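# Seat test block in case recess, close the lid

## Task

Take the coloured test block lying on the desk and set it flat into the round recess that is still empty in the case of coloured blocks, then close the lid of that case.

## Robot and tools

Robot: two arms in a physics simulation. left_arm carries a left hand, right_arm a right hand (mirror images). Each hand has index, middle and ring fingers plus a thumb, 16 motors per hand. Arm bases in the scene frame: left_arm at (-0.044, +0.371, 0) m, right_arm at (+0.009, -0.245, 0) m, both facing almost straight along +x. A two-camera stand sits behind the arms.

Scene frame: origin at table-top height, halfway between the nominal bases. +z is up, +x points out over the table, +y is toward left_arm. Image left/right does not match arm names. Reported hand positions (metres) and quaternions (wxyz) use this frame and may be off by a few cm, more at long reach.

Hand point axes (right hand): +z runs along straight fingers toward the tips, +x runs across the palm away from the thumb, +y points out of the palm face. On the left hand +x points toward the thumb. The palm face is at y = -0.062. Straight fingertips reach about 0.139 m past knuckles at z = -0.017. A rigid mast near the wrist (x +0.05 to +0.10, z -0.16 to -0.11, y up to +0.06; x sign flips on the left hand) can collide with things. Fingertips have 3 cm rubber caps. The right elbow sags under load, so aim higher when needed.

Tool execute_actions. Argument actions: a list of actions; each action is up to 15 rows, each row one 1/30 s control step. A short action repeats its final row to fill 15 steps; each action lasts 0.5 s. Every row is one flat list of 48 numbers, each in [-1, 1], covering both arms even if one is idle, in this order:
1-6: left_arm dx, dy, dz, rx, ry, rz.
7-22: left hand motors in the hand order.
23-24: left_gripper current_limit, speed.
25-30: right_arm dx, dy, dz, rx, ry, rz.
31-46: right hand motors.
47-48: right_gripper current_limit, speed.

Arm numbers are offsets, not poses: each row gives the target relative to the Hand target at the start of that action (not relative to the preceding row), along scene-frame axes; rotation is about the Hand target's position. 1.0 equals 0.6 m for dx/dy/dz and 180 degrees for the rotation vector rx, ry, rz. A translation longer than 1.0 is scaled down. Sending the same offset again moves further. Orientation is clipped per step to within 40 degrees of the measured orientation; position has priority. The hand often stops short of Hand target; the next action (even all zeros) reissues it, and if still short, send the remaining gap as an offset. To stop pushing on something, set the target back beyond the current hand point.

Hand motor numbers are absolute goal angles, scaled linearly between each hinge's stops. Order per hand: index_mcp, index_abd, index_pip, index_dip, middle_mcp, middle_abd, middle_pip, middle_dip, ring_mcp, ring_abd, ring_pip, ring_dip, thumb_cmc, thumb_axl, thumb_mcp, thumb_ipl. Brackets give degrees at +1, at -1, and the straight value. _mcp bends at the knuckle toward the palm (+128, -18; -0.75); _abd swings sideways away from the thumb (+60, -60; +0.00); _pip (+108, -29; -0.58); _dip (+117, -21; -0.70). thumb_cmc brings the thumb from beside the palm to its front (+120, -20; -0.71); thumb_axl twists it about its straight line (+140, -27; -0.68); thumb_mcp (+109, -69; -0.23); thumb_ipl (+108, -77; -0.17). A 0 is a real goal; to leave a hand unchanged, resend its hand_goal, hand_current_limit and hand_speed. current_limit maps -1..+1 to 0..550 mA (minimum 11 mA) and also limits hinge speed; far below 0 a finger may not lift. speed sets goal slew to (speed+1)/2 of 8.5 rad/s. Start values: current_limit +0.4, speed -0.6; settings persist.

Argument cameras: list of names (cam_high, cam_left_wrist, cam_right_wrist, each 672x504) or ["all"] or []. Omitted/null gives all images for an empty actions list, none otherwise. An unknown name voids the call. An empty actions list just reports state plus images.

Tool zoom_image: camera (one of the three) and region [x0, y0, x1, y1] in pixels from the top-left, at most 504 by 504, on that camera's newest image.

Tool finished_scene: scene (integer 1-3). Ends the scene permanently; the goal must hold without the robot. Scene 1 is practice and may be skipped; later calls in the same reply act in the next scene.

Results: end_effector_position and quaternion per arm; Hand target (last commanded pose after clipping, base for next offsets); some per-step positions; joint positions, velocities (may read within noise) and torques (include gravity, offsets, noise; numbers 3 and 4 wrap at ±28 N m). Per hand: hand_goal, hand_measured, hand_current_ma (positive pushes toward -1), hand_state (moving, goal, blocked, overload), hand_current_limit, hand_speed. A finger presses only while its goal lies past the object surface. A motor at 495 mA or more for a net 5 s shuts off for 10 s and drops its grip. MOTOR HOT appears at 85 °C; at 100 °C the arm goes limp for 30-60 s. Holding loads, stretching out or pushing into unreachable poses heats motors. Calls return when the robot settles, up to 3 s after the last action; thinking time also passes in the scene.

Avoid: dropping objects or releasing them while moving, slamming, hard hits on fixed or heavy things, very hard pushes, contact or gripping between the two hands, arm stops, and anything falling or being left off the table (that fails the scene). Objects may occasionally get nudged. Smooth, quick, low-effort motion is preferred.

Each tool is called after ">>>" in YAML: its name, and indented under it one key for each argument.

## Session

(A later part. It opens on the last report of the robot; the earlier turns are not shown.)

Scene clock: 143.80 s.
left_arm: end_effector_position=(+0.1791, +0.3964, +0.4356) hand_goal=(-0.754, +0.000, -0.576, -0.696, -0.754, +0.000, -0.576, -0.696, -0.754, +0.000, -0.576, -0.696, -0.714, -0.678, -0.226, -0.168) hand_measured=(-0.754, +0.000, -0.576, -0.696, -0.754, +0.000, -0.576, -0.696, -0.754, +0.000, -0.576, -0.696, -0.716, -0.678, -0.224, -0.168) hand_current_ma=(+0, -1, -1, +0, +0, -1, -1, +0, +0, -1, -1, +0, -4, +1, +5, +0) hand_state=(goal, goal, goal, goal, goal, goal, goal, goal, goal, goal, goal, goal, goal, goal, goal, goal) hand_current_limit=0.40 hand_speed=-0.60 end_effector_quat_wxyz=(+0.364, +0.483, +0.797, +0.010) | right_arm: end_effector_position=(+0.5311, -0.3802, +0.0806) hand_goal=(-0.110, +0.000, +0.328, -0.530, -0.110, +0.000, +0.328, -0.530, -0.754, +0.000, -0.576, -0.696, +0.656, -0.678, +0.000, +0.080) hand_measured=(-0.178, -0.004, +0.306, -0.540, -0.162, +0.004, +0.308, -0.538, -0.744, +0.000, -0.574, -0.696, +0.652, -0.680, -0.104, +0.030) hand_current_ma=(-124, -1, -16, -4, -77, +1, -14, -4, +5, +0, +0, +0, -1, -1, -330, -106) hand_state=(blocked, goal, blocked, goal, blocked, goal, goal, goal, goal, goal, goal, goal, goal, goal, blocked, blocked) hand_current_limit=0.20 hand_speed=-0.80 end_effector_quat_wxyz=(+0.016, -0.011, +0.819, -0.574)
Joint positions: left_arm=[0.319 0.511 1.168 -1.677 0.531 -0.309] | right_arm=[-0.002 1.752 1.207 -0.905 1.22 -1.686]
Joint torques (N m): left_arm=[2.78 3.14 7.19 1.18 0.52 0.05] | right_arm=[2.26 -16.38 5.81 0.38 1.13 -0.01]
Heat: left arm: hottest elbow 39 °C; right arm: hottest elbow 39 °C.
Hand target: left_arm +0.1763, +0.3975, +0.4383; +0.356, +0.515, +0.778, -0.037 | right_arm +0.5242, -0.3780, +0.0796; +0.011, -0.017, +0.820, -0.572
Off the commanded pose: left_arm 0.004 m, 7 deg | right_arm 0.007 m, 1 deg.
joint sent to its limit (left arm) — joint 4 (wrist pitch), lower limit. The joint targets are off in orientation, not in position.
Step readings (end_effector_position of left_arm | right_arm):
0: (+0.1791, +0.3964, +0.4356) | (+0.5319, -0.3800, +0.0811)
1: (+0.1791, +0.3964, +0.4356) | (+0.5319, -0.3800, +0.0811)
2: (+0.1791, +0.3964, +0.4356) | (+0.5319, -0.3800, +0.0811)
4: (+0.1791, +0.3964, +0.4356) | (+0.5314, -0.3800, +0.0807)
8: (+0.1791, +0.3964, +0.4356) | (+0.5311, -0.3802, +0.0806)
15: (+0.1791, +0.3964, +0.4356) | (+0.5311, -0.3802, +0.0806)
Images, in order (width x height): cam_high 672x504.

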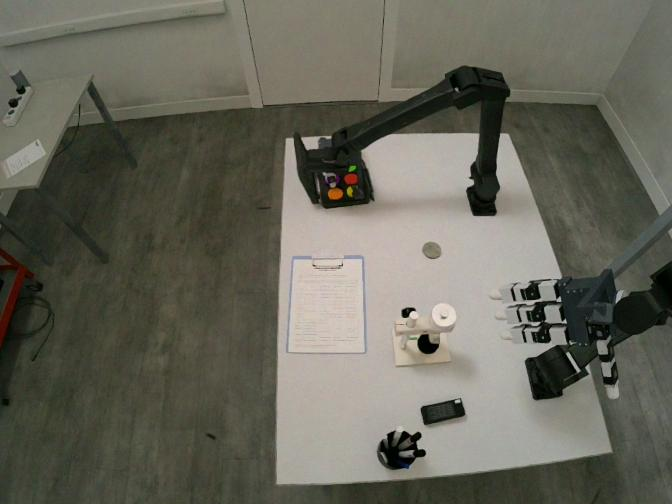

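>>> execute_actions:
  actions:
    - [[0,0,0,0,0,0,-0.754,0,-0.576,-0.696,-0.754,0,-0.576,-0.696,-0.754,0,-0.576,-0.696,-0.714,-0.678,-0.226,-0.168,0.4,-0.6,0,0,0,0,0,0,-0.17,0,0.308,-0.54,-0.158,0,0.31,-0.538,-0.754,0,-0.576,-0.696,0.657,-0.678,-0.1,0.03,0.2,-0.9]]
    - [[0,0,0,0,0,0,-0.754,0,-0.576,-0.696,-0.754,0,-0.576,-0.696,-0.754,0,-0.576,-0.696,-0.714,-0.678,-0.226,-0.168,0.4,-0.6,0,0,0,0,0,0,-0.19,0,0.308,-0.54,-0.175,0,0.31,-0.538,-0.754,0,-0.576,-0.696,0.657,-0.678,-0.12,0.03,0.2,-0.9]]
    - [[0,0,0,0,0,0,-0.754,0,-0.576,-0.696,-0.754,0,-0.576,-0.696,-0.754,0,-0.576,-0.696,-0.714,-0.678,-0.226,-0.168,0.4,-0.6,0,0,0,0,0,0,-0.21,0,0.308,-0.52,-0.195,0,0.31,-0.518,-0.754,0,-0.576,-0.696,0.657,-0.678,-0.14,0.03,0.2,-0.9]]
  cameras: ["cam_high","cam_right_wrist"]

>>> zoom_image:
  camera: "cam_high"
  region: [318, 160, 348, 200]

>>> zoom_image:
  camera: "cam_right_wrist"
  region: [450, 0, 672, 200]

Scene clock: 146.10 s.
left_arm: end_effector_position=(+0.1791, +0.3964, +0.4356) hand_goal=(-0.754, +0.000, -0.576, -0.696, -0.754, +0.000, -0.576, -0.696, -0.754, +0.000, -0.576, -0.696, -0.714, -0.678, -0.226, -0.168) hand_measured=(-0.754, +0.000, -0.576, -0.696, -0.754, +0.000, -0.576, -0.696, -0.754, +0.000, -0.576, -0.696, -0.716, -0.678, -0.224, -0.168) hand_current_ma=(+0, -1, -1, +0, +0, -1, -1, +0, +0, -1, -1, +0, -4, +1, +5, +0) hand_state=(goal, goal, goal, goal, goal, goal, goal, goal, goal, goal, goal, goal, goal, goal, goal, goal) hand_current_limit=0.40 hand_speed=-0.60 end_effector_quat_wxyz=(+0.364, +0.483, +0.797, +0.010) | right_arm: end_effector_position=(+0.5311, -0.3801, +0.0805) hand_goal=(-0.210, +0.000, +0.308, -0.520, -0.196, +0.000, +0.310, -0.518, -0.754, +0.000, -0.576, -0.696, +0.656, -0.678, -0.140, +0.030) hand_measured=(-0.194, -0.004, +0.308, -0.520, -0.186, +0.004, +0.306, -0.522, -0.744, +0.000, -0.574, -0.696, +0.656, -0.680, -0.136, +0.028) hand_current_ma=(+9, -1, +0, +0, +5, +0, -1, -1, +5, +0, +0, +0, +0, +0, +1, -1) hand_state=(goal, goal, goal, goal, goal, goal, goal, goal, goal, goal, goal, goal, goal, goal, goal, goal) hand_current_limit=0.20 hand_speed=-0.90 end_effector_quat_wxyz=(+0.016, -0.011, +0.819, -0.573)
Joint positions: left_arm=[0.319 0.511 1.168 -1.677 0.531 -0.309] | right_arm=[-0.002 1.752 1.207 -0.905 1.219 -1.686]
Joint torques (N m): left_arm=[2.84 3.02 7.32 1.26 0.54 0.04] | right_arm=[1.55 -16.09 5.79 -0.01 1.19 -0.01]
Heat: left arm: hottest elbow 39 °C; right arm: hottest elbow 39 °C.
Hand target: left_arm +0.1763, +0.3975, +0.4383; +0.356, +0.515, +0.778, -0.037 | right_arm +0.5242, -0.3780, +0.0796; +0.011, -0.017, +0.820, -0.573
Off the commanded pose: left_arm 0.004 m, 7 deg | right_arm 0.007 m, 1 deg.
joint sent to its limit (left arm) — joint 4 (wrist pitch), lower limit. The joint targets are off in orientation, not in position.
Step readings (end_effector_position of left_arm | right_arm):
0: (+0.1791, +0.3964, +0.4356) | (+0.5311, -0.3802, +0.0806)
1: (+0.1791, +0.3964, +0.4356) | (+0.5311, -0.3802, +0.0806)
2: (+0.1791, +0.3964, +0.4356) | (+0.5311, -0.3802, +0.0806)
4: (+0.1791, +0.3964, +0.4356) | (+0.5311, -0.3803, +0.0807)
8: (+0.1791, +0.3964, +0.4356) | (+0.5311, -0.3804, +0.0808)
15: (+0.1791, +0.3964, +0.4356) | (+0.5311, -0.3804, +0.0808)
16: (+0.1791, +0.3964, +0.4356) | (+0.5311, -0.3804, +0.0808)
17: (+0.1791, +0.3964, +0.4356) | (+0.5311, -0.3804, +0.0808)
19: (+0.1791, +0.3964, +0.4356) | (+0.5311, -0.3804, +0.0808)
23: (+0.1791, +0.3964, +0.4356) | (+0.5311, -0.3804, +0.0808)
30: (+0.1791, +0.3964, +0.4356) | (+0.5311, -0.3804, +0.0808)
31: (+0.1791, +0.3964, +0.4356) | (+0.5311, -0.3804, +0.0808)
32: (+0.1791, +0.3964, +0.4356) | (+0.5311, -0.3803, +0.0807)
34: (+0.1791, +0.3964, +0.4356) | (+0.5311, -0.3802, +0.0806)
38: (+0.1791, +0.3964, +0.4356) | (+0.5311, -0.3801, +0.0805)
45: (+0.1791, +0.3964, +0.4356) | (+0.5311, -0.3801, +0.0805)
Images, in order (width x height): cam_high 672x504, cam_right_wrist 672x504.

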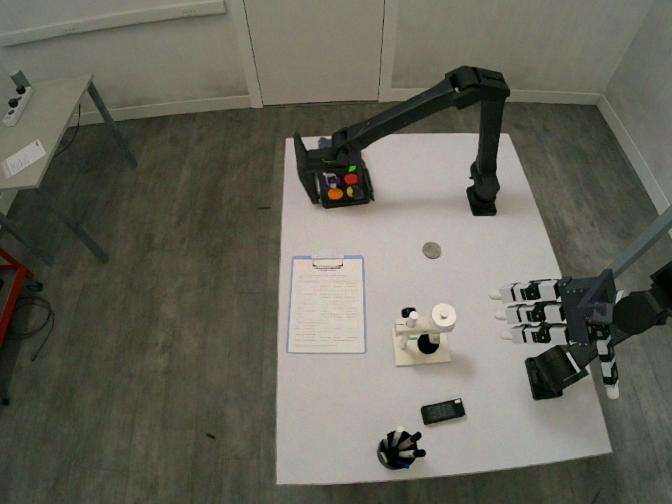

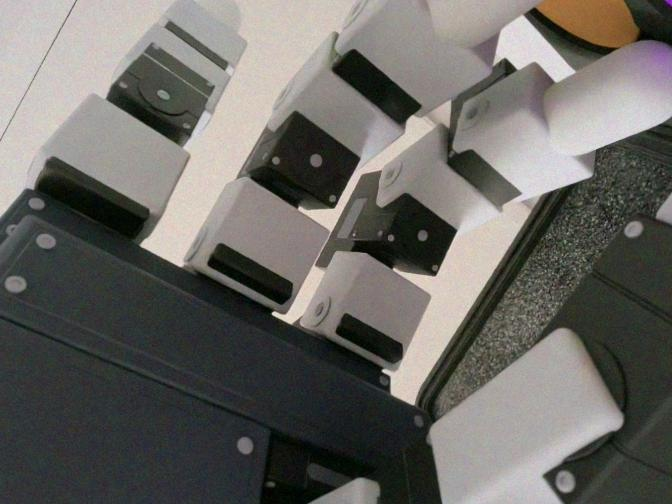

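Scaled by 12.600.

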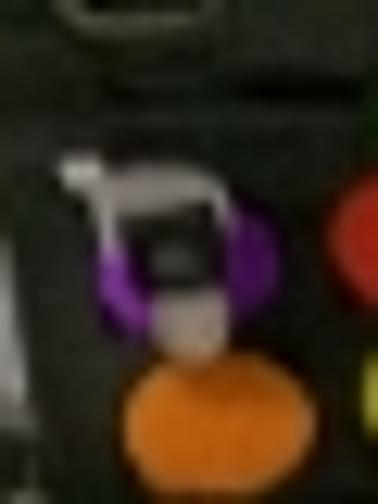

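Scaled by 2.270.

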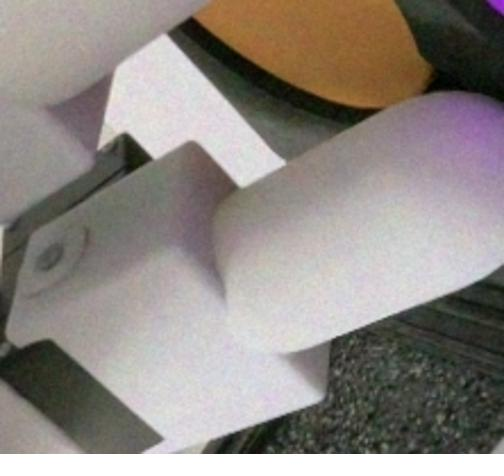

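>>> execute_actions:
  actions:
    - [[0,0,0,0,0,0,-0.754,0,-0.576,-0.696,-0.754,0,-0.576,-0.696,-0.754,0,-0.576,-0.696,-0.714,-0.678,-0.226,-0.168,0.4,-0.6,0,0,0,0,0,0,-0.25,0,0.28,-0.45,-0.25,0,0.28,-0.45,-0.754,0,-0.576,-0.696,0.657,-0.678,-0.2,0.03,0.2,-0.8]]
    - [[0,0,0,0,0,0,-0.754,0,-0.576,-0.696,-0.754,0,-0.576,-0.696,-0.754,0,-0.576,-0.696,-0.714,-0.678,-0.226,-0.168,0.4,-0.6,0,0,0.06,0,0,0,-0.3,0,0.2,-0.3,-0.3,0,0.2,-0.3,-0.754,0,-0.576,-0.696,0.657,-0.678,-0.226,0.03,0.2,-0.8]]
    - [[0,0,0,0,0,0,-0.754,0,-0.576,-0.696,-0.754,0,-0.576,-0.696,-0.754,0,-0.576,-0.696,-0.714,-0.678,-0.226,-0.168,0.4,-0.6,0,0,0.1,0,0,0,-0.3,0,0.2,-0.3,-0.3,0,0.2,-0.3,-0.754,0,-0.576,-0.696,0.657,-0.678,-0.226,0.03,0.2,-0.8]]
    - [[0,0,0,0,0,0,-0.754,0,-0.576,-0.696,-0.754,0,-0.576,-0.696,-0.754,0,-0.576,-0.696,-0.714,-0.678,-0.226,-0.168,0.4,-0.6,-0.12,0.05,0.05,0,0,0,-0.3,0,0.2,-0.3,-0.3,0,0.2,-0.3,-0.754,0,-0.576,-0.696,0.657,-0.678,-0.226,0.03,0.2,-0.8]]
    - [[0,0,0,0,0,0,-0.754,0,-0.576,-0.696,-0.754,0,-0.576,-0.696,-0.754,0,-0.576,-0.696,-0.714,-0.678,-0.226,-0.168,0.4,-0.6,-0.12,0.08,0.0,0,0,0,-0.3,0,0.2,-0.3,-0.3,0,0.2,-0.3,-0.754,0,-0.576,-0.696,0.657,-0.678,-0.226,0.03,0.2,-0.8]]
  cameras: ["cam_high","cam_right_wrist"]

>>> zoom_image:
  camera: "cam_high"
  region: [305, 160, 365, 215]

Scene clock: 149.97 s.
left_arm: end_effector_position=(+0.1791, +0.3964, +0.4356) hand_goal=(-0.754, +0.000, -0.576, -0.696, -0.754, +0.000, -0.576, -0.696, -0.754, +0.000, -0.576, -0.696, -0.714, -0.678, -0.226, -0.168) hand_measured=(-0.754, +0.000, -0.576, -0.696, -0.754, +0.000, -0.576, -0.696, -0.754, +0.000, -0.576, -0.696, -0.716, -0.678, -0.224, -0.168) hand_current_ma=(+0, -1, -1, +0, +0, -1, -1, +0, +0, -1, -1, +0, -4, +1, +5, +0) hand_state=(goal, goal, goal, goal, goal, goal, goal, goal, goal, goal, goal, goal, goal, goal, goal, goal) hand_current_limit=0.40 hand_speed=-0.60 end_effector_quat_wxyz=(+0.364, +0.483, +0.797, +0.010) | right_arm: end_effector_position=(+0.3762, -0.3041, +0.2027) hand_goal=(-0.300, +0.000, +0.200, -0.300, -0.300, +0.000, +0.200, -0.300, -0.754, +0.000, -0.576, -0.696, +0.656, -0.678, -0.226, +0.030) hand_measured=(-0.292, -0.002, +0.202, -0.304, -0.292, +0.002, +0.202, -0.302, -0.744, +0.000, -0.574, -0.696, +0.654, -0.680, -0.222, +0.028) hand_current_ma=(+3, +0, +0, -1, +4, +0, +0, -1, +5, +0, +0, +0, +0, +0, +1, +0) hand_state=(goal, goal, goal, goal, goal, goal, goal, goal, goal, goal, goal, goal, goal, goal, goal, goal) hand_current_limit=0.20 hand_speed=-0.80 end_effector_quat_wxyz=(+0.017, -0.024, +0.823, -0.568)
Joint positions: left_arm=[0.319 0.511 1.168 -1.677 0.531 -0.309] | right_arm=[0.212 1.346 1.074 -1.679 1.179 -1.162]
Joint torques (N m): left_arm=[2.78 3.25 7.25 1.24 0.52 0.06] | right_arm=[2.96 -7.71 8.23 -1.02 1.15 0.14]
Heat: left arm: hottest elbow 39 °C; right arm: hottest elbow 39 °C.
Hand target: left_arm +0.1763, +0.3975, +0.4383; +0.356, +0.515, +0.778, -0.037 | right_arm +0.3803, -0.3001, +0.2056; +0.011, -0.017, +0.820, -0.573
Off the commanded pose: left_arm 0.004 m, 7 deg | right_arm 0.006 m, 1 deg.
joint sent to its limit (left arm) — joint 4 (wrist pitch), lower limit. The joint targets are off in orientation, not in position.
joint sent to its limit (right arm) — joint 4 (wrist pitch), lower limit. The joint targets still meet the commanded pose.
Step readings (end_effector_position of left_arm | right_arm):
0: (+0.1791, +0.3964, +0.4356) | (+0.5311, -0.3801, +0.0805)
1: (+0.1791, +0.3964, +0.4356) | (+0.5311, -0.3801, +0.0805)
2: (+0.1791, +0.3964, +0.4356) | (+0.5310, -0.3801, +0.0803)
4: (+0.1791, +0.3964, +0.4356) | (+0.5303, -0.3801, +0.0798)
8: (+0.1791, +0.3964, +0.4356) | (+0.5300, -0.3801, +0.0795)
15: (+0.1791, +0.3964, +0.4356) | (+0.5300, -0.3801, +0.0795)
16: (+0.1791, +0.3964, +0.4356) | (+0.5300, -0.3801, +0.0795)
17: (+0.1791, +0.3964, +0.4356) | (+0.5294, -0.3800, +0.0795)
19: (+0.1791, +0.3964, +0.4356) | (+0.5256, -0.3797, +0.0809)
23: (+0.1791, +0.3964, +0.4356) | (+0.5185, -0.3797, +0.0870)
30: (+0.1791, +0.3964, +0.4356) | (+0.5147, -0.3797, +0.0930)
31: (+0.1791, +0.3964, +0.4356) | (+0.5141, -0.3797, +0.0930)
32: (+0.1791, +0.3964, +0.4356) | (+0.5123, -0.3796, +0.0934)
34: (+0.1791, +0.3964, +0.4356) | (+0.5053, -0.3792, +0.0970)
38: (+0.1791, +0.3964, +0.4356) | (+0.4982, -0.3792, +0.1180)
45: (+0.1791, +0.3964, +0.4356) | (+0.5066, -0.3793, +0.1496)
46: (+0.1791, +0.3964, +0.4356) | (+0.5062, -0.3793, +0.1500)
47: (+0.1791, +0.3964, +0.4356) | (+0.5045, -0.3783, +0.1510)
49: (+0.1791, +0.3964, +0.4356) | (+0.4941, -0.3749, +0.1553)
53: (+0.1791, +0.3964, +0.4356) | (+0.4675, -0.3619, +0.1777)
60: (+0.1791, +0.3964, +0.4356) | (+0.4521, -0.3505, +0.2046)
61: (+0.1791, +0.3964, +0.4356) | (+0.4508, -0.3504, +0.2042)
62: (+0.1791, +0.3964, +0.4356) | (+0.4476, -0.3486, +0.2030)
64: (+0.1791, +0.3964, +0.4356) | (+0.4321, -0.3419, +0.1972)
68: (+0.1791, +0.3964, +0.4356) | (+0.3937, -0.3174, +0.1894)
75: (+0.1791, +0.3964, +0.4356) | (+0.3774, -0.3027, +0.1995)
Images, in order (width x height): cam_high 672x504, cam_right_wrist 672x504.

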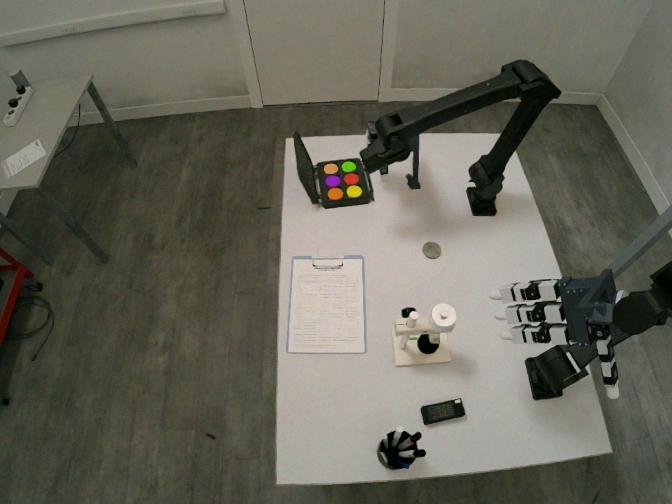

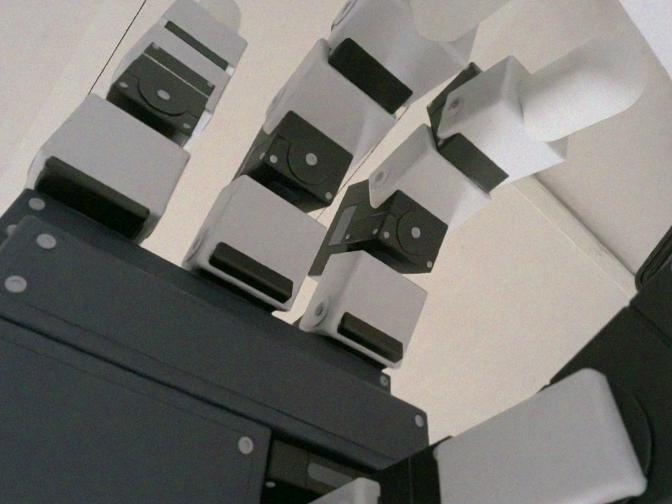

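Scaled by 8.400.

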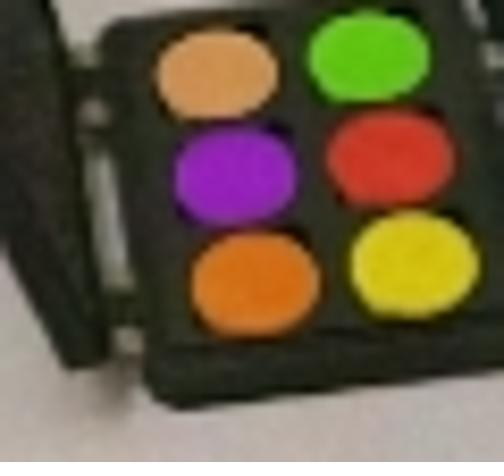

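>>> execute_actions:
  actions:
    - [[0,0,0,0,0,0,-0.754,0,-0.576,-0.696,-0.754,0,-0.576,-0.696,-0.754,0,-0.576,-0.696,-0.714,-0.678,-0.226,-0.168,0.4,-0.6,0,0,0.17,0,0,0,0.205,0,-0.576,-0.696,-0.754,0,-0.576,-0.696,-0.754,0,-0.576,-0.696,0.6,-0.678,-0.226,-0.168,0.2,-0.6]]
    - [[0,0,0,0,0,0,-0.754,0,-0.576,-0.696,-0.754,0,-0.576,-0.696,-0.754,0,-0.576,-0.696,-0.714,-0.678,-0.226,-0.168,0.4,-0.6,0.16,0,0.05,0,0,0,0.205,0,-0.576,-0.696,-0.754,0,-0.576,-0.696,-0.754,0,-0.576,-0.696,0.0,-0.678,-0.226,-0.168,0.2,-0.6]]
    - [[0,0,0,0,0,0,-0.754,0,-0.576,-0.696,-0.754,0,-0.576,-0.696,-0.754,0,-0.576,-0.696,-0.714,-0.678,-0.226,-0.168,0.4,-0.6,0.16,0.02,0,0,0,0,0.205,0,-0.576,-0.696,-0.754,0,-0.576,-0.696,-0.754,0,-0.576,-0.696,-0.714,-0.678,-0.226,-0.168,0.2,-0.6]]
  cameras: ["cam_high"]

Scene clock: 154.70 s.
left_arm: end_effector_position=(+0.1791, +0.3964, +0.4356) hand_goal=(-0.754, +0.000, -0.576, -0.696, -0.754, +0.000, -0.576, -0.696, -0.754, +0.000, -0.576, -0.696, -0.714, -0.678, -0.226, -0.168) hand_measured=(-0.754, +0.000, -0.576, -0.696, -0.754, +0.000, -0.576, -0.696, -0.754, +0.000, -0.576, -0.696, -0.716, -0.678, -0.224, -0.168) hand_current_ma=(+0, -1, -1, +0, +0, -1, -1, +0, +0, -1, -1, +0, -4, +1, +5, +0) hand_state=(goal, goal, goal, goal, goal, goal, goal, goal, goal, goal, goal, goal, goal, goal, goal, goal) hand_current_limit=0.40 hand_speed=-0.60 end_effector_quat_wxyz=(+0.364, +0.483, +0.797, +0.010) | right_arm: end_effector_position=(+0.5605, -0.2855, +0.3096) hand_goal=(+0.204, +0.000, -0.576, -0.696, -0.754, +0.000, -0.576, -0.696, -0.754, +0.000, -0.576, -0.696, -0.714, -0.678, -0.226, -0.168) hand_measured=(+0.202, +0.000, -0.574, -0.694, -0.734, +0.000, -0.570, -0.694, -0.744, +0.000, -0.574, -0.696, -0.690, -0.680, -0.222, -0.166) hand_current_ma=(+0, +0, +0, +0, +15, +0, +2, +1, +5, +0, +0, +0, +18, +0, +1, +1) hand_state=(goal, goal, goal, goal, goal, goal, goal, goal, goal, goal, goal, goal, blocked, goal, goal, goal) hand_current_limit=0.20 hand_speed=-0.60 end_effector_quat_wxyz=(+0.040, -0.066, +0.822, -0.564)
Joint positions: left_arm=[0.319 0.511 1.168 -1.677 0.531 -0.309] | right_arm=[0.169 1.704 1.78 -1.69 1.201 -1.535]
Joint torques (N m): left_arm=[2.61 3.19 7.23 1.26 0.52 0.02] | right_arm=[0.85 -15.91 12.52 0.2 1.35 0.07]
Heat: left arm: hottest elbow 39 °C; right arm: hottest elbow 39 °C.
Hand target: left_arm +0.1763, +0.3975, +0.4383; +0.356, +0.515, +0.778, -0.037 | right_arm +0.5722, -0.2881, +0.3375; +0.012, -0.017, +0.820, -0.572
Off the commanded pose: left_arm 0.004 m, 7 deg | right_arm 0.030 m, 7 deg.
joint sent to its limit (left arm) — joint 4 (wrist pitch), lower limit. The joint targets are off in orientation, not in position.
joint sent to its limit (right arm) — joint 4 (wrist pitch), lower limit. The joint targets are off in orientation, not in position.
Step readings (end_effector_position of left_arm | right_arm):
0: (+0.1791, +0.3964, +0.4356) | (+0.3762, -0.3041, +0.2027)
1: (+0.1791, +0.3964, +0.4356) | (+0.3761, -0.3041, +0.2026)
2: (+0.1791, +0.3964, +0.4356) | (+0.3752, -0.3041, +0.2030)
4: (+0.1791, +0.3964, +0.4356) | (+0.3720, -0.3039, +0.2083)
8: (+0.1791, +0.3964, +0.4356) | (+0.3717, -0.3032, +0.2451)
15: (+0.1791, +0.3964, +0.4356) | (+0.3729, -0.3016, +0.2914)
16: (+0.1791, +0.3964, +0.4356) | (+0.3726, -0.3014, +0.2912)
17: (+0.1791, +0.3964, +0.4356) | (+0.3739, -0.3012, +0.2916)
19: (+0.1791, +0.3964, +0.4356) | (+0.3908, -0.3005, +0.2988)
23: (+0.1791, +0.3964, +0.4356) | (+0.4415, -0.2978, +0.3136)
30: (+0.1791, +0.3964, +0.4356) | (+0.4608, -0.2989, +0.3067)
31: (+0.1791, +0.3964, +0.4356) | (+0.4611, -0.2991, +0.3076)
32: (+0.1791, +0.3964, +0.4356) | (+0.4641, -0.2986, +0.3097)
34: (+0.1791, +0.3964, +0.4356) | (+0.4850, -0.2959, +0.3202)
38: (+0.1791, +0.3964, +0.4356) | (+0.5346, -0.2889, +0.3293)
45: (+0.1791, +0.3964, +0.4356) | (+0.5570, -0.2851, +0.3018)
Images, in order (width x height): cam_high 672x504.

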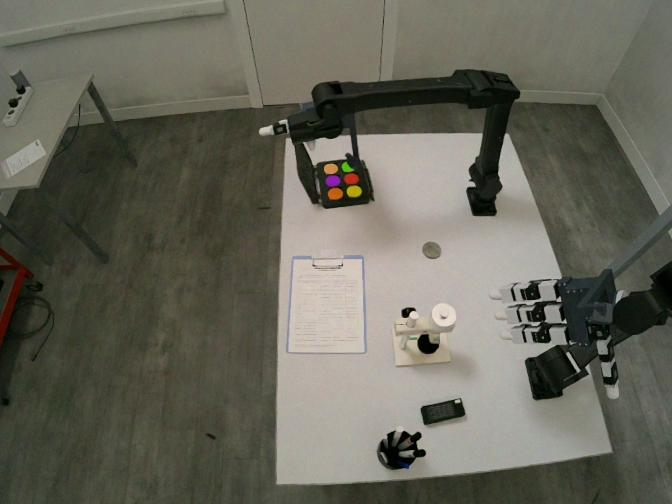

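>>> execute_actions:
  actions:
    - [[0,0,0,0,0,0,-0.754,0,-0.576,-0.696,-0.754,0,-0.576,-0.696,-0.754,0,-0.576,-0.696,-0.714,-0.678,-0.226,-0.168,0.4,-0.6,0.1,0,-0.02,0,0,0,0.205,0,-0.576,-0.696,-0.754,0,-0.576,-0.696,-0.754,0,-0.576,-0.696,-0.714,-0.678,-0.226,-0.168,0.2,-0.6]]
    - [[0,0,0,0,0,0,-0.754,0,-0.576,-0.696,-0.754,0,-0.576,-0.696,-0.754,0,-0.576,-0.696,-0.714,-0.678,-0.226,-0.168,0.4,-0.6,0.1,0,-0.03,0,0,0,0.205,0,-0.576,-0.696,-0.754,0,-0.576,-0.696,-0.754,0,-0.576,-0.696,-0.714,-0.678,-0.226,-0.168,0.2,-0.6]]
  cameras: ["cam_high","cam_right_wrist"]

>>> zoom_image:
  camera: "cam_high"
  region: [255, 60, 385, 220]

Scene clock: 156.53 s.
left_arm: end_effector_position=(+0.1791, +0.3964, +0.4356) hand_goal=(-0.754, +0.000, -0.576, -0.696, -0.754, +0.000, -0.576, -0.696, -0.754, +0.000, -0.576, -0.696, -0.714, -0.678, -0.226, -0.168) hand_measured=(-0.754, +0.000, -0.576, -0.696, -0.754, +0.000, -0.576, -0.696, -0.754, +0.000, -0.576, -0.696, -0.716, -0.678, -0.224, -0.168) hand_current_ma=(+0, -1, -1, +0, +0, -1, -1, +0, +0, -1, -1, +0, -4, +1, +5, +0) hand_state=(goal, goal, goal, goal, goal, goal, goal, goal, goal, goal, goal, goal, goal, goal, goal, goal) hand_current_limit=0.40 hand_speed=-0.60 end_effector_quat_wxyz=(+0.364, +0.483, +0.797, +0.010) | right_arm: end_effector_position=(+0.6812, -0.2845, +0.2841) hand_goal=(+0.204, +0.000, -0.576, -0.696, -0.754, +0.000, -0.576, -0.696, -0.754, +0.000, -0.576, -0.696, -0.714, -0.678, -0.226, -0.168) hand_measured=(+0.204, +0.000, -0.574, -0.694, -0.734, +0.000, -0.570, -0.694, -0.744, +0.000, -0.574, -0.696, -0.694, -0.680, -0.222, -0.166) hand_current_ma=(+0, +0, +0, +0, +15, +0, +2, +1, +5, +0, +0, +0, +14, +0, +1, +1) hand_state=(goal, goal, goal, goal, goal, goal, goal, goal, goal, goal, goal, goal, blocked, goal, goal, goal) hand_current_limit=0.20 hand_speed=-0.60 end_effector_quat_wxyz=(+0.045, -0.063, +0.819, -0.569)
Joint positions: left_arm=[0.319 0.511 1.168 -1.677 0.531 -0.309] | right_arm=[0.142 2.044 2.205 -1.69 1.215 -1.615]
Joint torques (N m): left_arm=[2.73 3.08 7.24 1.2 0.54 0.05] | right_arm=[1.55 -20.72 12.6 0.16 1.32 0.1]
Heat: left arm: hottest elbow 39 °C; right arm: hottest elbow 39 °C.
Hand target: left_arm +0.1763, +0.3975, +0.4383; +0.356, +0.515, +0.778, -0.037 | right_arm +0.6922, -0.2880, +0.3076; +0.011, -0.017, +0.820, -0.573
Off the commanded pose: left_arm 0.004 m, 7 deg | right_arm 0.026 m, 7 deg.
joint sent to its limit (left arm) — joint 4 (wrist pitch), lower limit. The joint targets are off in orientation, not in position.
joint sent to its limit (right arm) — joint 4 (wrist pitch), lower limit. The joint targets are off in orientation, not in position.
Step readings (end_effector_position of left_arm | right_arm):
0: (+0.1791, +0.3964, +0.4356) | (+0.5605, -0.2855, +0.3096)
1: (+0.1791, +0.3964, +0.4356) | (+0.5606, -0.2855, +0.3099)
2: (+0.1791, +0.3964, +0.4356) | (+0.5622, -0.2854, +0.3107)
4: (+0.1791, +0.3964, +0.4356) | (+0.5753, -0.2848, +0.3164)
8: (+0.1791, +0.3964, +0.4356) | (+0.6050, -0.2849, +0.3196)
15: (+0.1791, +0.3964, +0.4356) | (+0.6180, -0.2857, +0.2962)
16: (+0.1791, +0.3964, +0.4356) | (+0.6184, -0.2858, +0.2950)
17: (+0.1791, +0.3964, +0.4356) | (+0.6211, -0.2853, +0.2951)
19: (+0.1791, +0.3964, +0.4356) | (+0.6367, -0.2844, +0.3003)
23: (+0.1791, +0.3964, +0.4356) | (+0.6653, -0.2835, +0.3023)
30: (+0.1791, +0.3964, +0.4356) | (+0.6790, -0.2848, +0.2807)
Images, in order (width x height): cam_high 672x504, cam_right_wrist 672x504.

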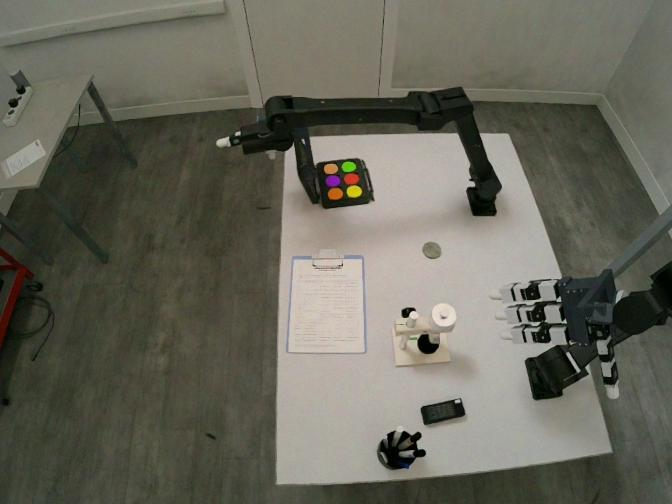

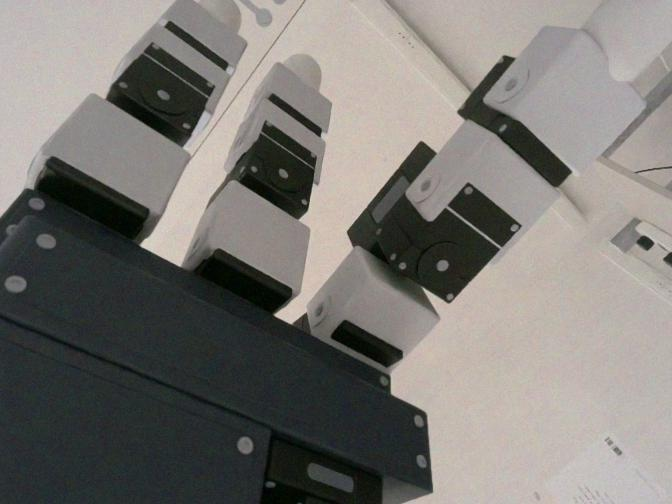

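Scaled by 3.150.

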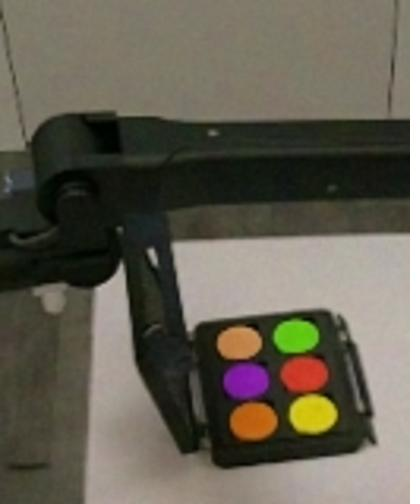

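>>> execute_actions:
  actions:
    - [[0,0,0,0,0,0,-0.754,0,-0.576,-0.696,-0.754,0,-0.576,-0.696,-0.754,0,-0.576,-0.696,-0.714,-0.678,-0.226,-0.168,0.4,-0.6,0.01,0,-0.08,0,0,0,0.205,0,-0.576,-0.696,-0.754,0,-0.576,-0.696,-0.754,0,-0.576,-0.696,-0.714,-0.678,-0.226,-0.168,0.2,-0.6]]
    - [[0,0,0,0,0,0,-0.754,0,-0.576,-0.696,-0.754,0,-0.576,-0.696,-0.754,0,-0.576,-0.696,-0.714,-0.678,-0.226,-0.168,0.4,-0.6,0.0,0,-0.08,0,0,0,0.205,0,-0.576,-0.696,-0.754,0,-0.576,-0.696,-0.754,0,-0.576,-0.696,-0.714,-0.678,-0.226,-0.168,0.2,-0.6]]
  cameras: ["cam_high","cam_right_wrist"]

>>> zoom_image:
  camera: "cam_high"
  region: [255, 100, 385, 220]

Scene clock: 158.30 s.
left_arm: end_effector_position=(+0.1791, +0.3964, +0.4356) hand_goal=(-0.754, +0.000, -0.576, -0.696, -0.754, +0.000, -0.576, -0.696, -0.754, +0.000, -0.576, -0.696, -0.714, -0.678, -0.226, -0.168) hand_measured=(-0.754, +0.000, -0.576, -0.696, -0.754, +0.000, -0.576, -0.696, -0.754, +0.000, -0.576, -0.696, -0.716, -0.678, -0.224, -0.168) hand_current_ma=(+0, -1, -1, +0, +0, -1, -1, +0, +0, -1, -1, +0, -4, +1, +5, +0) hand_state=(goal, goal, goal, goal, goal, goal, goal, goal, goal, goal, goal, goal, goal, goal, goal, goal) hand_current_limit=0.40 hand_speed=-0.60 end_effector_quat_wxyz=(+0.364, +0.483, +0.797, +0.010) | right_arm: end_effector_position=(+0.6979, -0.2828, +0.2192) hand_goal=(+0.204, +0.000, -0.576, -0.696, -0.754, +0.000, -0.576, -0.696, -0.754, +0.000, -0.576, -0.696, -0.714, -0.678, -0.226, -0.168) hand_measured=(+0.204, +0.000, -0.574, -0.694, -0.734, +0.000, -0.570, -0.694, -0.744, +0.000, -0.574, -0.696, -0.694, -0.680, -0.222, -0.166) hand_current_ma=(+0, +0, +0, +0, +15, +0, +2, +1, +5, +0, +0, +0, +14, +0, +1, +1) hand_state=(goal, goal, goal, goal, goal, goal, goal, goal, goal, goal, goal, goal, blocked, goal, goal, goal) hand_current_limit=0.20 hand_speed=-0.60 end_effector_quat_wxyz=(+0.040, -0.033, +0.822, -0.568)
Joint positions: left_arm=[0.319 0.511 1.168 -1.677 0.531 -0.309] | right_arm=[0.142 2.126 2.169 -1.69 1.209 -1.459]
Joint torques (N m): left_arm=[2.73 3.08 7.21 1.22 0.53 0.05] | right_arm=[1.61 -21.71 7.86 -0.06 1.35 0.17]
Heat: left arm: hottest elbow 39 °C; right arm: hottest elbow 39 °C.
Hand target: left_arm +0.1763, +0.3975, +0.4383; +0.356, +0.515, +0.778, -0.037 | right_arm +0.6982, -0.2880, +0.2116; +0.012, -0.017, +0.820, -0.573
Off the commanded pose: left_arm 0.004 m, 7 deg | right_arm 0.009 m, 4 deg.
joint sent to its limit (left arm) — joint 4 (wrist pitch), lower limit. The joint targets are off in orientation, not in position.
joint sent to its limit (right arm) — joint 4 (wrist pitch), lower limit. The joint targets are off in orientation, not in position.
Step readings (end_effector_position of left_arm | right_arm):
0: (+0.1791, +0.3964, +0.4356) | (+0.6811, -0.2845, +0.2841)
1: (+0.1791, +0.3964, +0.4356) | (+0.6811, -0.2845, +0.2841)
2: (+0.1791, +0.3964, +0.4356) | (+0.6814, -0.2845, +0.2839)
4: (+0.1791, +0.3964, +0.4356) | (+0.6827, -0.2844, +0.2830)
8: (+0.1791, +0.3964, +0.4356) | (+0.6869, -0.2840, +0.2745)
15: (+0.1791, +0.3964, +0.4356) | (+0.6922, -0.2832, +0.2572)
16: (+0.1791, +0.3964, +0.4356) | (+0.6925, -0.2831, +0.2562)
17: (+0.1791, +0.3964, +0.4356) | (+0.6932, -0.2831, +0.2556)
19: (+0.1791, +0.3964, +0.4356) | (+0.6942, -0.2831, +0.2533)
23: (+0.1791, +0.3964, +0.4356) | (+0.6942, -0.2835, +0.2421)
30: (+0.1791, +0.3964, +0.4356) | (+0.6970, -0.2829, +0.2211)
Images, in order (width x height): cam_high 672x504, cam_right_wrist 672x504.

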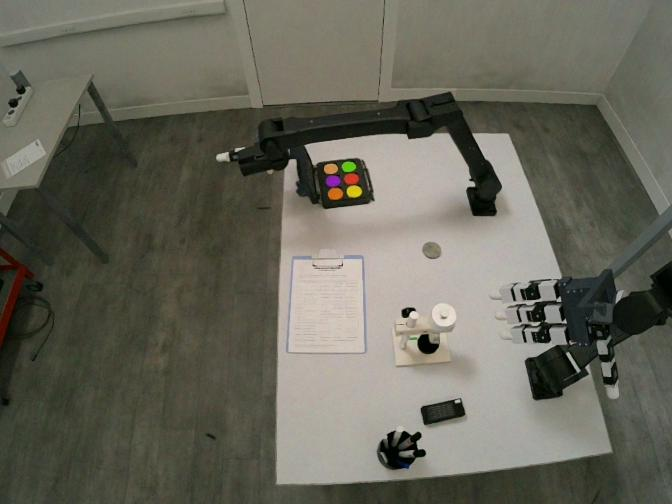

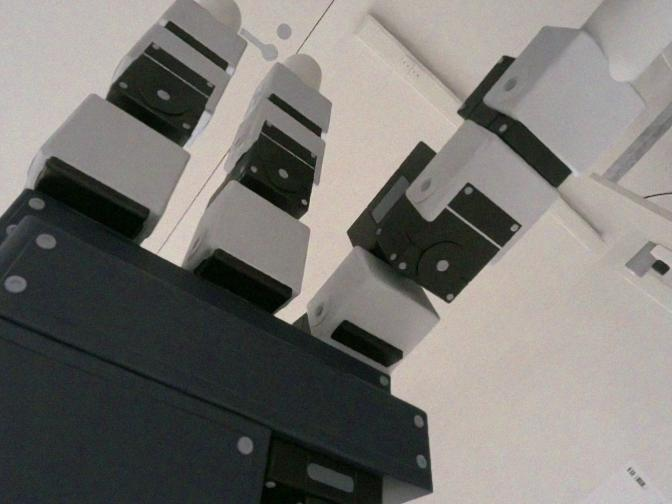

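Scaled by 3.877.

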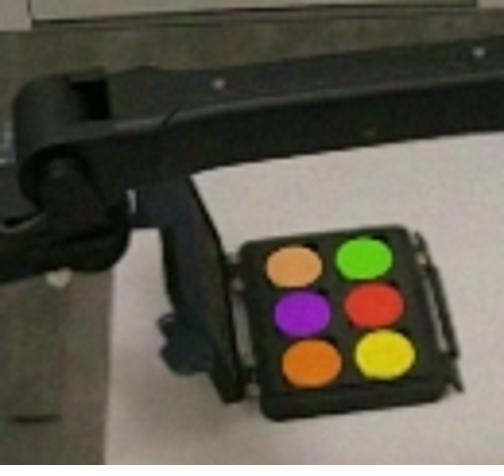

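>>> execute_actions:
  actions:
    - [[0,0,0,0,0,0,-0.754,0,-0.576,-0.696,-0.754,0,-0.576,-0.696,-0.754,0,-0.576,-0.696,-0.714,-0.678,-0.226,-0.168,0.4,-0.6,-0.05,0,-0.01,0,0,0,0.205,0,-0.576,-0.696,-0.754,0,-0.576,-0.696,-0.754,0,-0.576,-0.696,-0.714,-0.678,-0.226,-0.168,0.3,-0.6]]
    - [[0,0,0,0,0,0,-0.754,0,-0.576,-0.696,-0.754,0,-0.576,-0.696,-0.754,0,-0.576,-0.696,-0.714,-0.678,-0.226,-0.168,0.4,-0.6,-0.05,0,0,0,0,0,0.205,0,-0.576,-0.696,-0.754,0,-0.576,-0.696,-0.754,0,-0.576,-0.696,-0.714,-0.678,-0.226,-0.168,0.3,-0.6]]
  cameras: ["cam_high","cam_right_wrist"]

>>> zoom_image:
  camera: "cam_high"
  region: [255, 100, 385, 220]

Scene clock: 160.17 s.
left_arm: end_effector_position=(+0.1791, +0.3964, +0.4356) hand_goal=(-0.754, +0.000, -0.576, -0.696, -0.754, +0.000, -0.576, -0.696, -0.754, +0.000, -0.576, -0.696, -0.714, -0.678, -0.226, -0.168) hand_measured=(-0.754, +0.000, -0.576, -0.696, -0.754, +0.000, -0.576, -0.696, -0.754, +0.000, -0.576, -0.696, -0.716, -0.678, -0.224, -0.168) hand_current_ma=(+0, -1, -1, +0, +0, -1, -1, +0, +0, -1, -1, +0, -4, +1, +5, +0) hand_state=(goal, goal, goal, goal, goal, goal, goal, goal, goal, goal, goal, goal, goal, goal, goal, goal) hand_current_limit=0.40 hand_speed=-0.60 end_effector_quat_wxyz=(+0.364, +0.483, +0.797, +0.010) | right_arm: end_effector_position=(+0.6420, -0.2914, +0.1895) hand_goal=(+0.204, +0.000, -0.576, -0.696, -0.754, +0.000, -0.576, -0.696, -0.754, +0.000, -0.576, -0.696, -0.714, -0.678, -0.226, -0.168) hand_measured=(+0.204, +0.000, -0.574, -0.694, -0.746, -0.004, -0.576, -0.696, -0.744, +0.000, -0.574, -0.696, -0.696, -0.680, -0.222, -0.166) hand_current_ma=(+0, +0, +0, +0, +3, -1, +0, +0, +5, +0, +0, +0, +12, +0, +1, +1) hand_state=(goal, goal, goal, goal, goal, goal, goal, goal, goal, goal, goal, goal, goal, goal, goal, goal) hand_current_limit=0.30 hand_speed=-0.60 end_effector_quat_wxyz=(+0.010, -0.031, +0.821, -0.570)
Joint positions: left_arm=[0.319 0.511 1.168 -1.677 0.531 -0.309] | right_arm=[0.142 2.019 1.914 -1.69 1.204 -1.352]
Joint torques (N m): left_arm=[2.73 3.14 7.24 1.22 0.53 0.05] | right_arm=[3.08 -23.36 6.93 -0.27 1.23 0.15]
Heat: left arm: hottest elbow 39 °C; right arm: hottest elbow 39 °C.
Hand target: left_arm +0.1763, +0.3975, +0.4383; +0.356, +0.515, +0.778, -0.037 | right_arm +0.6382, -0.2880, +0.2055; +0.011, -0.017, +0.820, -0.573
Off the commanded pose: left_arm 0.004 m, 7 deg | right_arm 0.017 m, 2 deg.
joint sent to its limit (left arm) — joint 4 (wrist pitch), lower limit. The joint targets are off in orientation, not in position.
joint sent to its limit (right arm) — joint 4 (wrist pitch), lower limit. The joint targets still meet the commanded pose.
Step readings (end_effector_position of left_arm | right_arm):
0: (+0.1791, +0.3964, +0.4356) | (+0.6980, -0.2828, +0.2192)
1: (+0.1791, +0.3964, +0.4356) | (+0.6978, -0.2828, +0.2188)
2: (+0.1791, +0.3964, +0.4356) | (+0.6966, -0.2831, +0.2165)
4: (+0.1791, +0.3964, +0.4356) | (+0.6896, -0.2842, +0.2087)
8: (+0.1791, +0.3964, +0.4356) | (+0.6759, -0.2859, +0.1867)
15: (+0.1791, +0.3964, +0.4356) | (+0.6720, -0.2864, +0.1791)
16: (+0.1791, +0.3964, +0.4356) | (+0.6719, -0.2864, +0.1796)
17: (+0.1791, +0.3964, +0.4356) | (+0.6703, -0.2868, +0.1798)
19: (+0.1791, +0.3964, +0.4356) | (+0.6609, -0.2883, +0.1788)
23: (+0.1791, +0.3964, +0.4356) | (+0.6474, -0.2904, +0.1822)
30: (+0.1791, +0.3964, +0.4356) | (+0.6430, -0.2912, +0.1912)
Images, in order (width x height): cam_high 672x504, cam_right_wrist 672x504.

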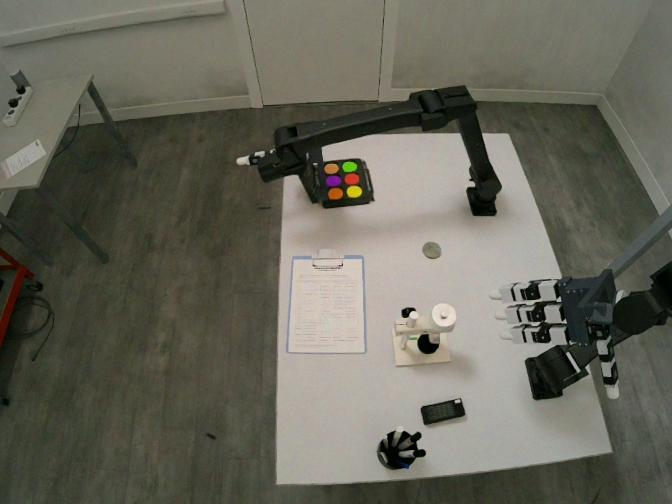

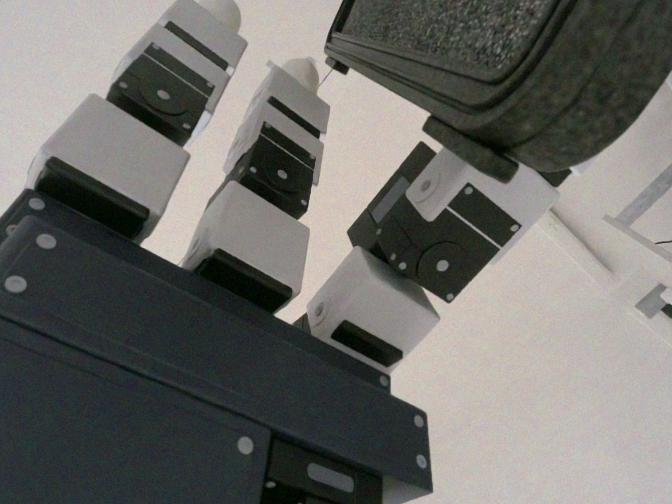

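Scaled by 3.877.

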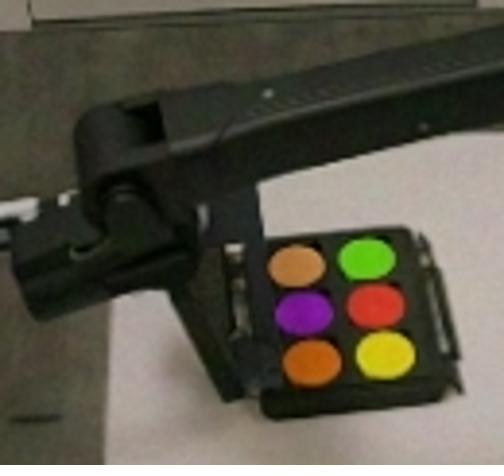

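>>> execute_actions:
  actions:
    - [[0,0,0,0,0,0,-0.754,0,-0.576,-0.696,-0.754,0,-0.576,-0.696,-0.754,0,-0.576,-0.696,-0.714,-0.678,-0.226,-0.168,0.4,-0.6,-0.04,0,0.02,0,0,0,0.205,0,-0.576,-0.696,-0.754,0,-0.576,-0.696,-0.754,0,-0.576,-0.696,-0.714,-0.678,-0.226,-0.168,0.3,-0.6]]
    - [[0,0,0,0,0,0,-0.754,0,-0.576,-0.696,-0.754,0,-0.576,-0.696,-0.754,0,-0.576,-0.696,-0.714,-0.678,-0.226,-0.168,0.4,-0.6,-0.05,0,0,0,0,0,0.205,0,-0.576,-0.696,-0.754,0,-0.576,-0.696,-0.754,0,-0.576,-0.696,-0.714,-0.678,-0.226,-0.168,0.3,-0.6]]
  cameras: ["cam_high","cam_right_wrist"]

>>> zoom_image:
  camera: "cam_high"
  region: [255, 100, 385, 220]

Scene clock: 161.83 s.
left_arm: end_effector_position=(+0.1791, +0.3964, +0.4356) hand_goal=(-0.754, +0.000, -0.576, -0.696, -0.754, +0.000, -0.576, -0.696, -0.754, +0.000, -0.576, -0.696, -0.714, -0.678, -0.226, -0.168) hand_measured=(-0.754, +0.000, -0.576, -0.696, -0.754, +0.000, -0.576, -0.696, -0.754, +0.000, -0.576, -0.696, -0.716, -0.678, -0.224, -0.168) hand_current_ma=(+0, -1, -1, +0, +0, -1, -1, +0, +0, -1, -1, +0, -4, +1, +5, +0) hand_state=(goal, goal, goal, goal, goal, goal, goal, goal, goal, goal, goal, goal, goal, goal, goal, goal) hand_current_limit=0.40 hand_speed=-0.60 end_effector_quat_wxyz=(+0.364, +0.483, +0.797, +0.010) | right_arm: end_effector_position=(+0.5891, -0.2928, +0.2047) hand_goal=(+0.204, +0.000, -0.576, -0.696, -0.754, +0.000, -0.576, -0.696, -0.754, +0.000, -0.576, -0.696, -0.714, -0.678, -0.226, -0.168) hand_measured=(+0.204, -0.002, -0.576, -0.694, -0.744, -0.002, -0.576, -0.696, -0.742, +0.000, -0.574, -0.696, -0.696, -0.680, -0.222, -0.166) hand_current_ma=(+0, +0, +0, +0, +5, +0, +0, +0, +6, +0, +0, +0, +12, +0, +1, +1) hand_state=(goal, goal, goal, goal, goal, goal, goal, goal, goal, goal, goal, goal, goal, goal, goal, goal) hand_current_limit=0.30 hand_speed=-0.60 end_effector_quat_wxyz=(+0.010, -0.027, +0.821, -0.570)
Joint positions: left_arm=[0.319 0.511 1.168 -1.677 0.531 -0.309] | right_arm=[0.153 1.873 1.728 -1.69 1.201 -1.303]
Joint torques (N m): left_arm=[2.73 3.02 7.3 1.21 0.53 0.03] | right_arm=[2.61 -21.25 6.8 -0.29 1.2 0.14]
Heat: left arm: hottest elbow 39 °C; right arm: hottest elbow 39 °C.
Hand target: left_arm +0.1763, +0.3975, +0.4383; +0.356, +0.515, +0.778, -0.037 | right_arm +0.5841, -0.2882, +0.2174; +0.011, -0.017, +0.820, -0.573
Off the commanded pose: left_arm 0.004 m, 7 deg | right_arm 0.015 m, 1 deg.
joint sent to its limit (left arm) — joint 4 (wrist pitch), lower limit. The joint targets are off in orientation, not in position.
joint sent to its limit (right arm) — joint 4 (wrist pitch), lower limit. The joint targets still meet the commanded pose.
Step readings (end_effector_position of left_arm | right_arm):
0: (+0.1791, +0.3964, +0.4356) | (+0.6421, -0.2914, +0.1895)
1: (+0.1791, +0.3964, +0.4356) | (+0.6420, -0.2914, +0.1894)
2: (+0.1791, +0.3964, +0.4356) | (+0.6408, -0.2916, +0.1891)
4: (+0.1791, +0.3964, +0.4356) | (+0.6336, -0.2926, +0.1873)
8: (+0.1791, +0.3964, +0.4356) | (+0.6230, -0.2926, +0.1901)
15: (+0.1791, +0.3964, +0.4356) | (+0.6198, -0.2925, +0.2032)
16: (+0.1791, +0.3964, +0.4356) | (+0.6194, -0.2925, +0.2039)
17: (+0.1791, +0.3964, +0.4356) | (+0.6176, -0.2927, +0.2035)
19: (+0.1791, +0.3964, +0.4356) | (+0.6086, -0.2938, +0.2010)
23: (+0.1791, +0.3964, +0.4356) | (+0.5946, -0.2932, +0.2047)
30: (+0.1791, +0.3964, +0.4356) | (+0.5898, -0.2926, +0.2058)
Images, in order (width x height): cam_high 672x504, cam_right_wrist 672x504.

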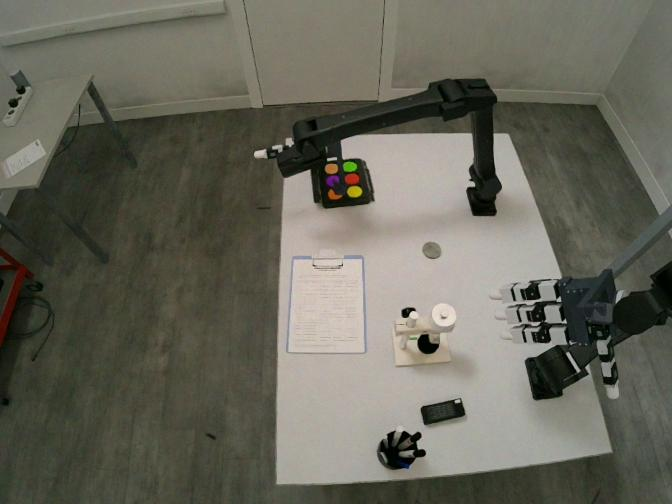

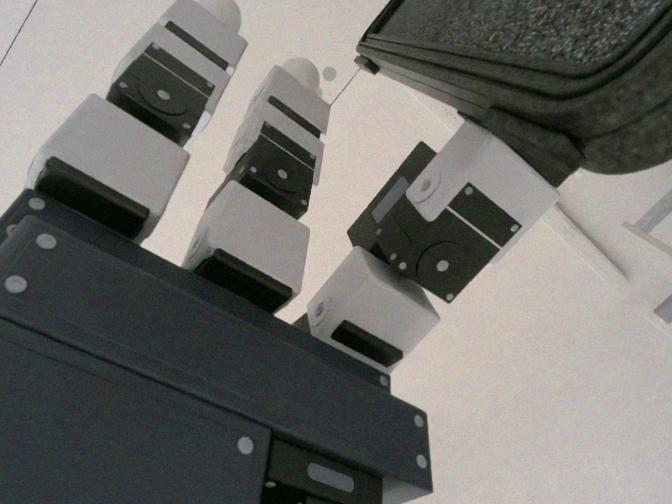

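Scaled by 3.877.

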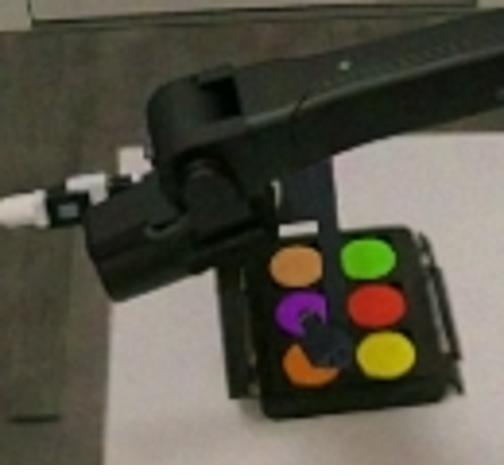

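>>> execute_actions:
  actions:
    - [[0,0,0,0,0,0,-0.754,0,-0.576,-0.696,-0.754,0,-0.576,-0.696,-0.754,0,-0.576,-0.696,-0.714,-0.678,-0.226,-0.168,0.4,-0.6,-0.05,0,0.008,0,0,0,0.205,0,-0.576,-0.696,-0.754,0,-0.576,-0.696,-0.754,0,-0.576,-0.696,-0.714,-0.678,-0.226,-0.168,0.3,-0.6]]
    - [[0,0,0,0,0,0,-0.754,0,-0.576,-0.696,-0.754,0,-0.576,-0.696,-0.754,0,-0.576,-0.696,-0.714,-0.678,-0.226,-0.168,0.4,-0.6,-0.05,0,0,0,0,0,0.205,0,-0.576,-0.696,-0.754,0,-0.576,-0.696,-0.754,0,-0.576,-0.696,-0.714,-0.678,-0.226,-0.168,0.3,-0.6]]
  cameras: ["cam_high","cam_right_wrist"]

>>> zoom_image:
  camera: "cam_high"
  region: [275, 100, 405, 220]

Scene clock: 163.87 s.
left_arm: end_effector_position=(+0.1791, +0.3964, +0.4356) hand_goal=(-0.754, +0.000, -0.576, -0.696, -0.754, +0.000, -0.576, -0.696, -0.754, +0.000, -0.576, -0.696, -0.714, -0.678, -0.226, -0.168) hand_measured=(-0.754, +0.000, -0.576, -0.696, -0.754, +0.000, -0.576, -0.696, -0.754, +0.000, -0.576, -0.696, -0.716, -0.678, -0.224, -0.168) hand_current_ma=(+0, -1, -1, +0, +0, -1, -1, +0, +0, -1, -1, +0, -4, +1, +5, +0) hand_state=(goal, goal, goal, goal, goal, goal, goal, goal, goal, goal, goal, goal, goal, goal, goal, goal) hand_current_limit=0.40 hand_speed=-0.60 end_effector_quat_wxyz=(+0.364, +0.483, +0.797, +0.010) | right_arm: end_effector_position=(+0.5286, -0.2919, +0.2112) hand_goal=(+0.204, +0.000, -0.576, -0.696, -0.754, +0.000, -0.576, -0.696, -0.754, +0.000, -0.576, -0.696, -0.714, -0.678, -0.226, -0.168) hand_measured=(+0.204, -0.002, -0.576, -0.694, -0.744, -0.002, -0.576, -0.696, -0.742, +0.000, -0.574, -0.696, -0.696, -0.680, -0.222, -0.166) hand_current_ma=(+0, +0, +0, +0, +5, +0, +0, +0, +6, +0, +0, +0, +12, +0, +1, +1) hand_state=(goal, goal, goal, goal, goal, goal, goal, goal, goal, goal, goal, goal, goal, goal, goal, goal) hand_current_limit=0.30 hand_speed=-0.60 end_effector_quat_wxyz=(+0.009, -0.028, +0.822, -0.569)
Joint positions: left_arm=[0.319 0.511 1.168 -1.677 0.531 -0.309] | right_arm=[0.172 1.722 1.533 -1.69 1.192 -1.259]
Joint torques (N m): left_arm=[2.43 3.25 7.28 1.24 0.52 0.06] | right_arm=[2.67 -18.37 6.69 -0.4 1.27 0.23]
Heat: left arm: hottest elbow 39 °C; right arm: hottest elbow 39 °C.
Hand target: left_arm +0.1763, +0.3975, +0.4383; +0.356, +0.515, +0.778, -0.037 | right_arm +0.5243, -0.2880, +0.2224; +0.012, -0.017, +0.820, -0.573
Off the commanded pose: left_arm 0.004 m, 7 deg | right_arm 0.013 m, 1 deg.
joint sent to its limit (left arm) — joint 4 (wrist pitch), lower limit. The joint targets are off in orientation, not in position.
joint sent to its limit (right arm) — joint 4 (wrist pitch), lower limit. The joint targets still meet the commanded pose.
Step readings (end_effector_position of left_arm | right_arm):
0: (+0.1791, +0.3964, +0.4356) | (+0.5891, -0.2928, +0.2047)
1: (+0.1791, +0.3964, +0.4356) | (+0.5889, -0.2928, +0.2047)
2: (+0.1791, +0.3964, +0.4356) | (+0.5876, -0.2928, +0.2040)
4: (+0.1791, +0.3964, +0.4356) | (+0.5790, -0.2933, +0.2015)
8: (+0.1791, +0.3964, +0.4356) | (+0.5636, -0.2931, +0.2013)
15: (+0.1791, +0.3964, +0.4356) | (+0.5594, -0.2922, +0.2114)
16: (+0.1791, +0.3964, +0.4356) | (+0.5591, -0.2923, +0.2119)
17: (+0.1791, +0.3964, +0.4356) | (+0.5575, -0.2924, +0.2114)
19: (+0.1791, +0.3964, +0.4356) | (+0.5488, -0.2930, +0.2085)
23: (+0.1791, +0.3964, +0.4356) | (+0.5327, -0.2930, +0.2056)
30: (+0.1791, +0.3964, +0.4356) | (+0.5292, -0.2919, +0.2116)
Images, in order (width x height): cam_high 672x504, cam_right_wrist 672x504.

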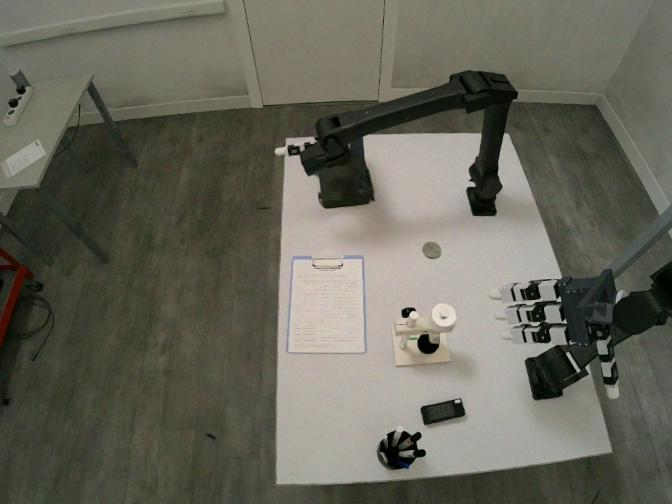

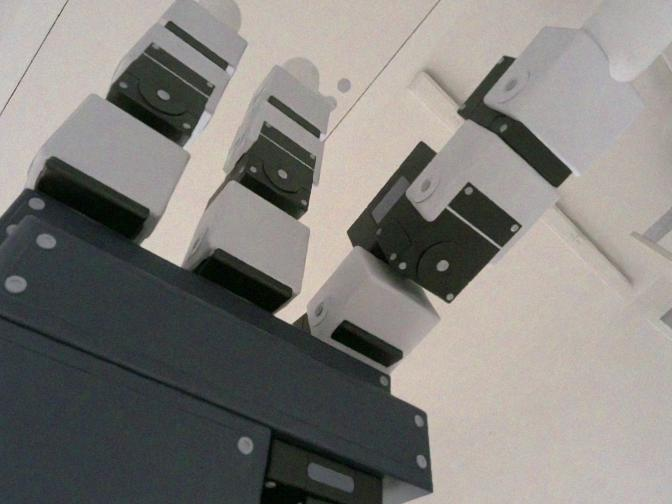

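Scaled by 3.877.

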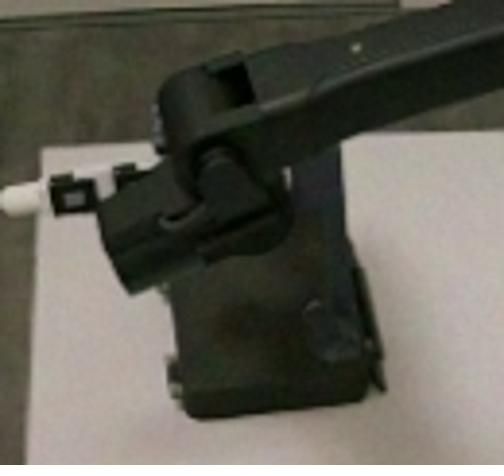

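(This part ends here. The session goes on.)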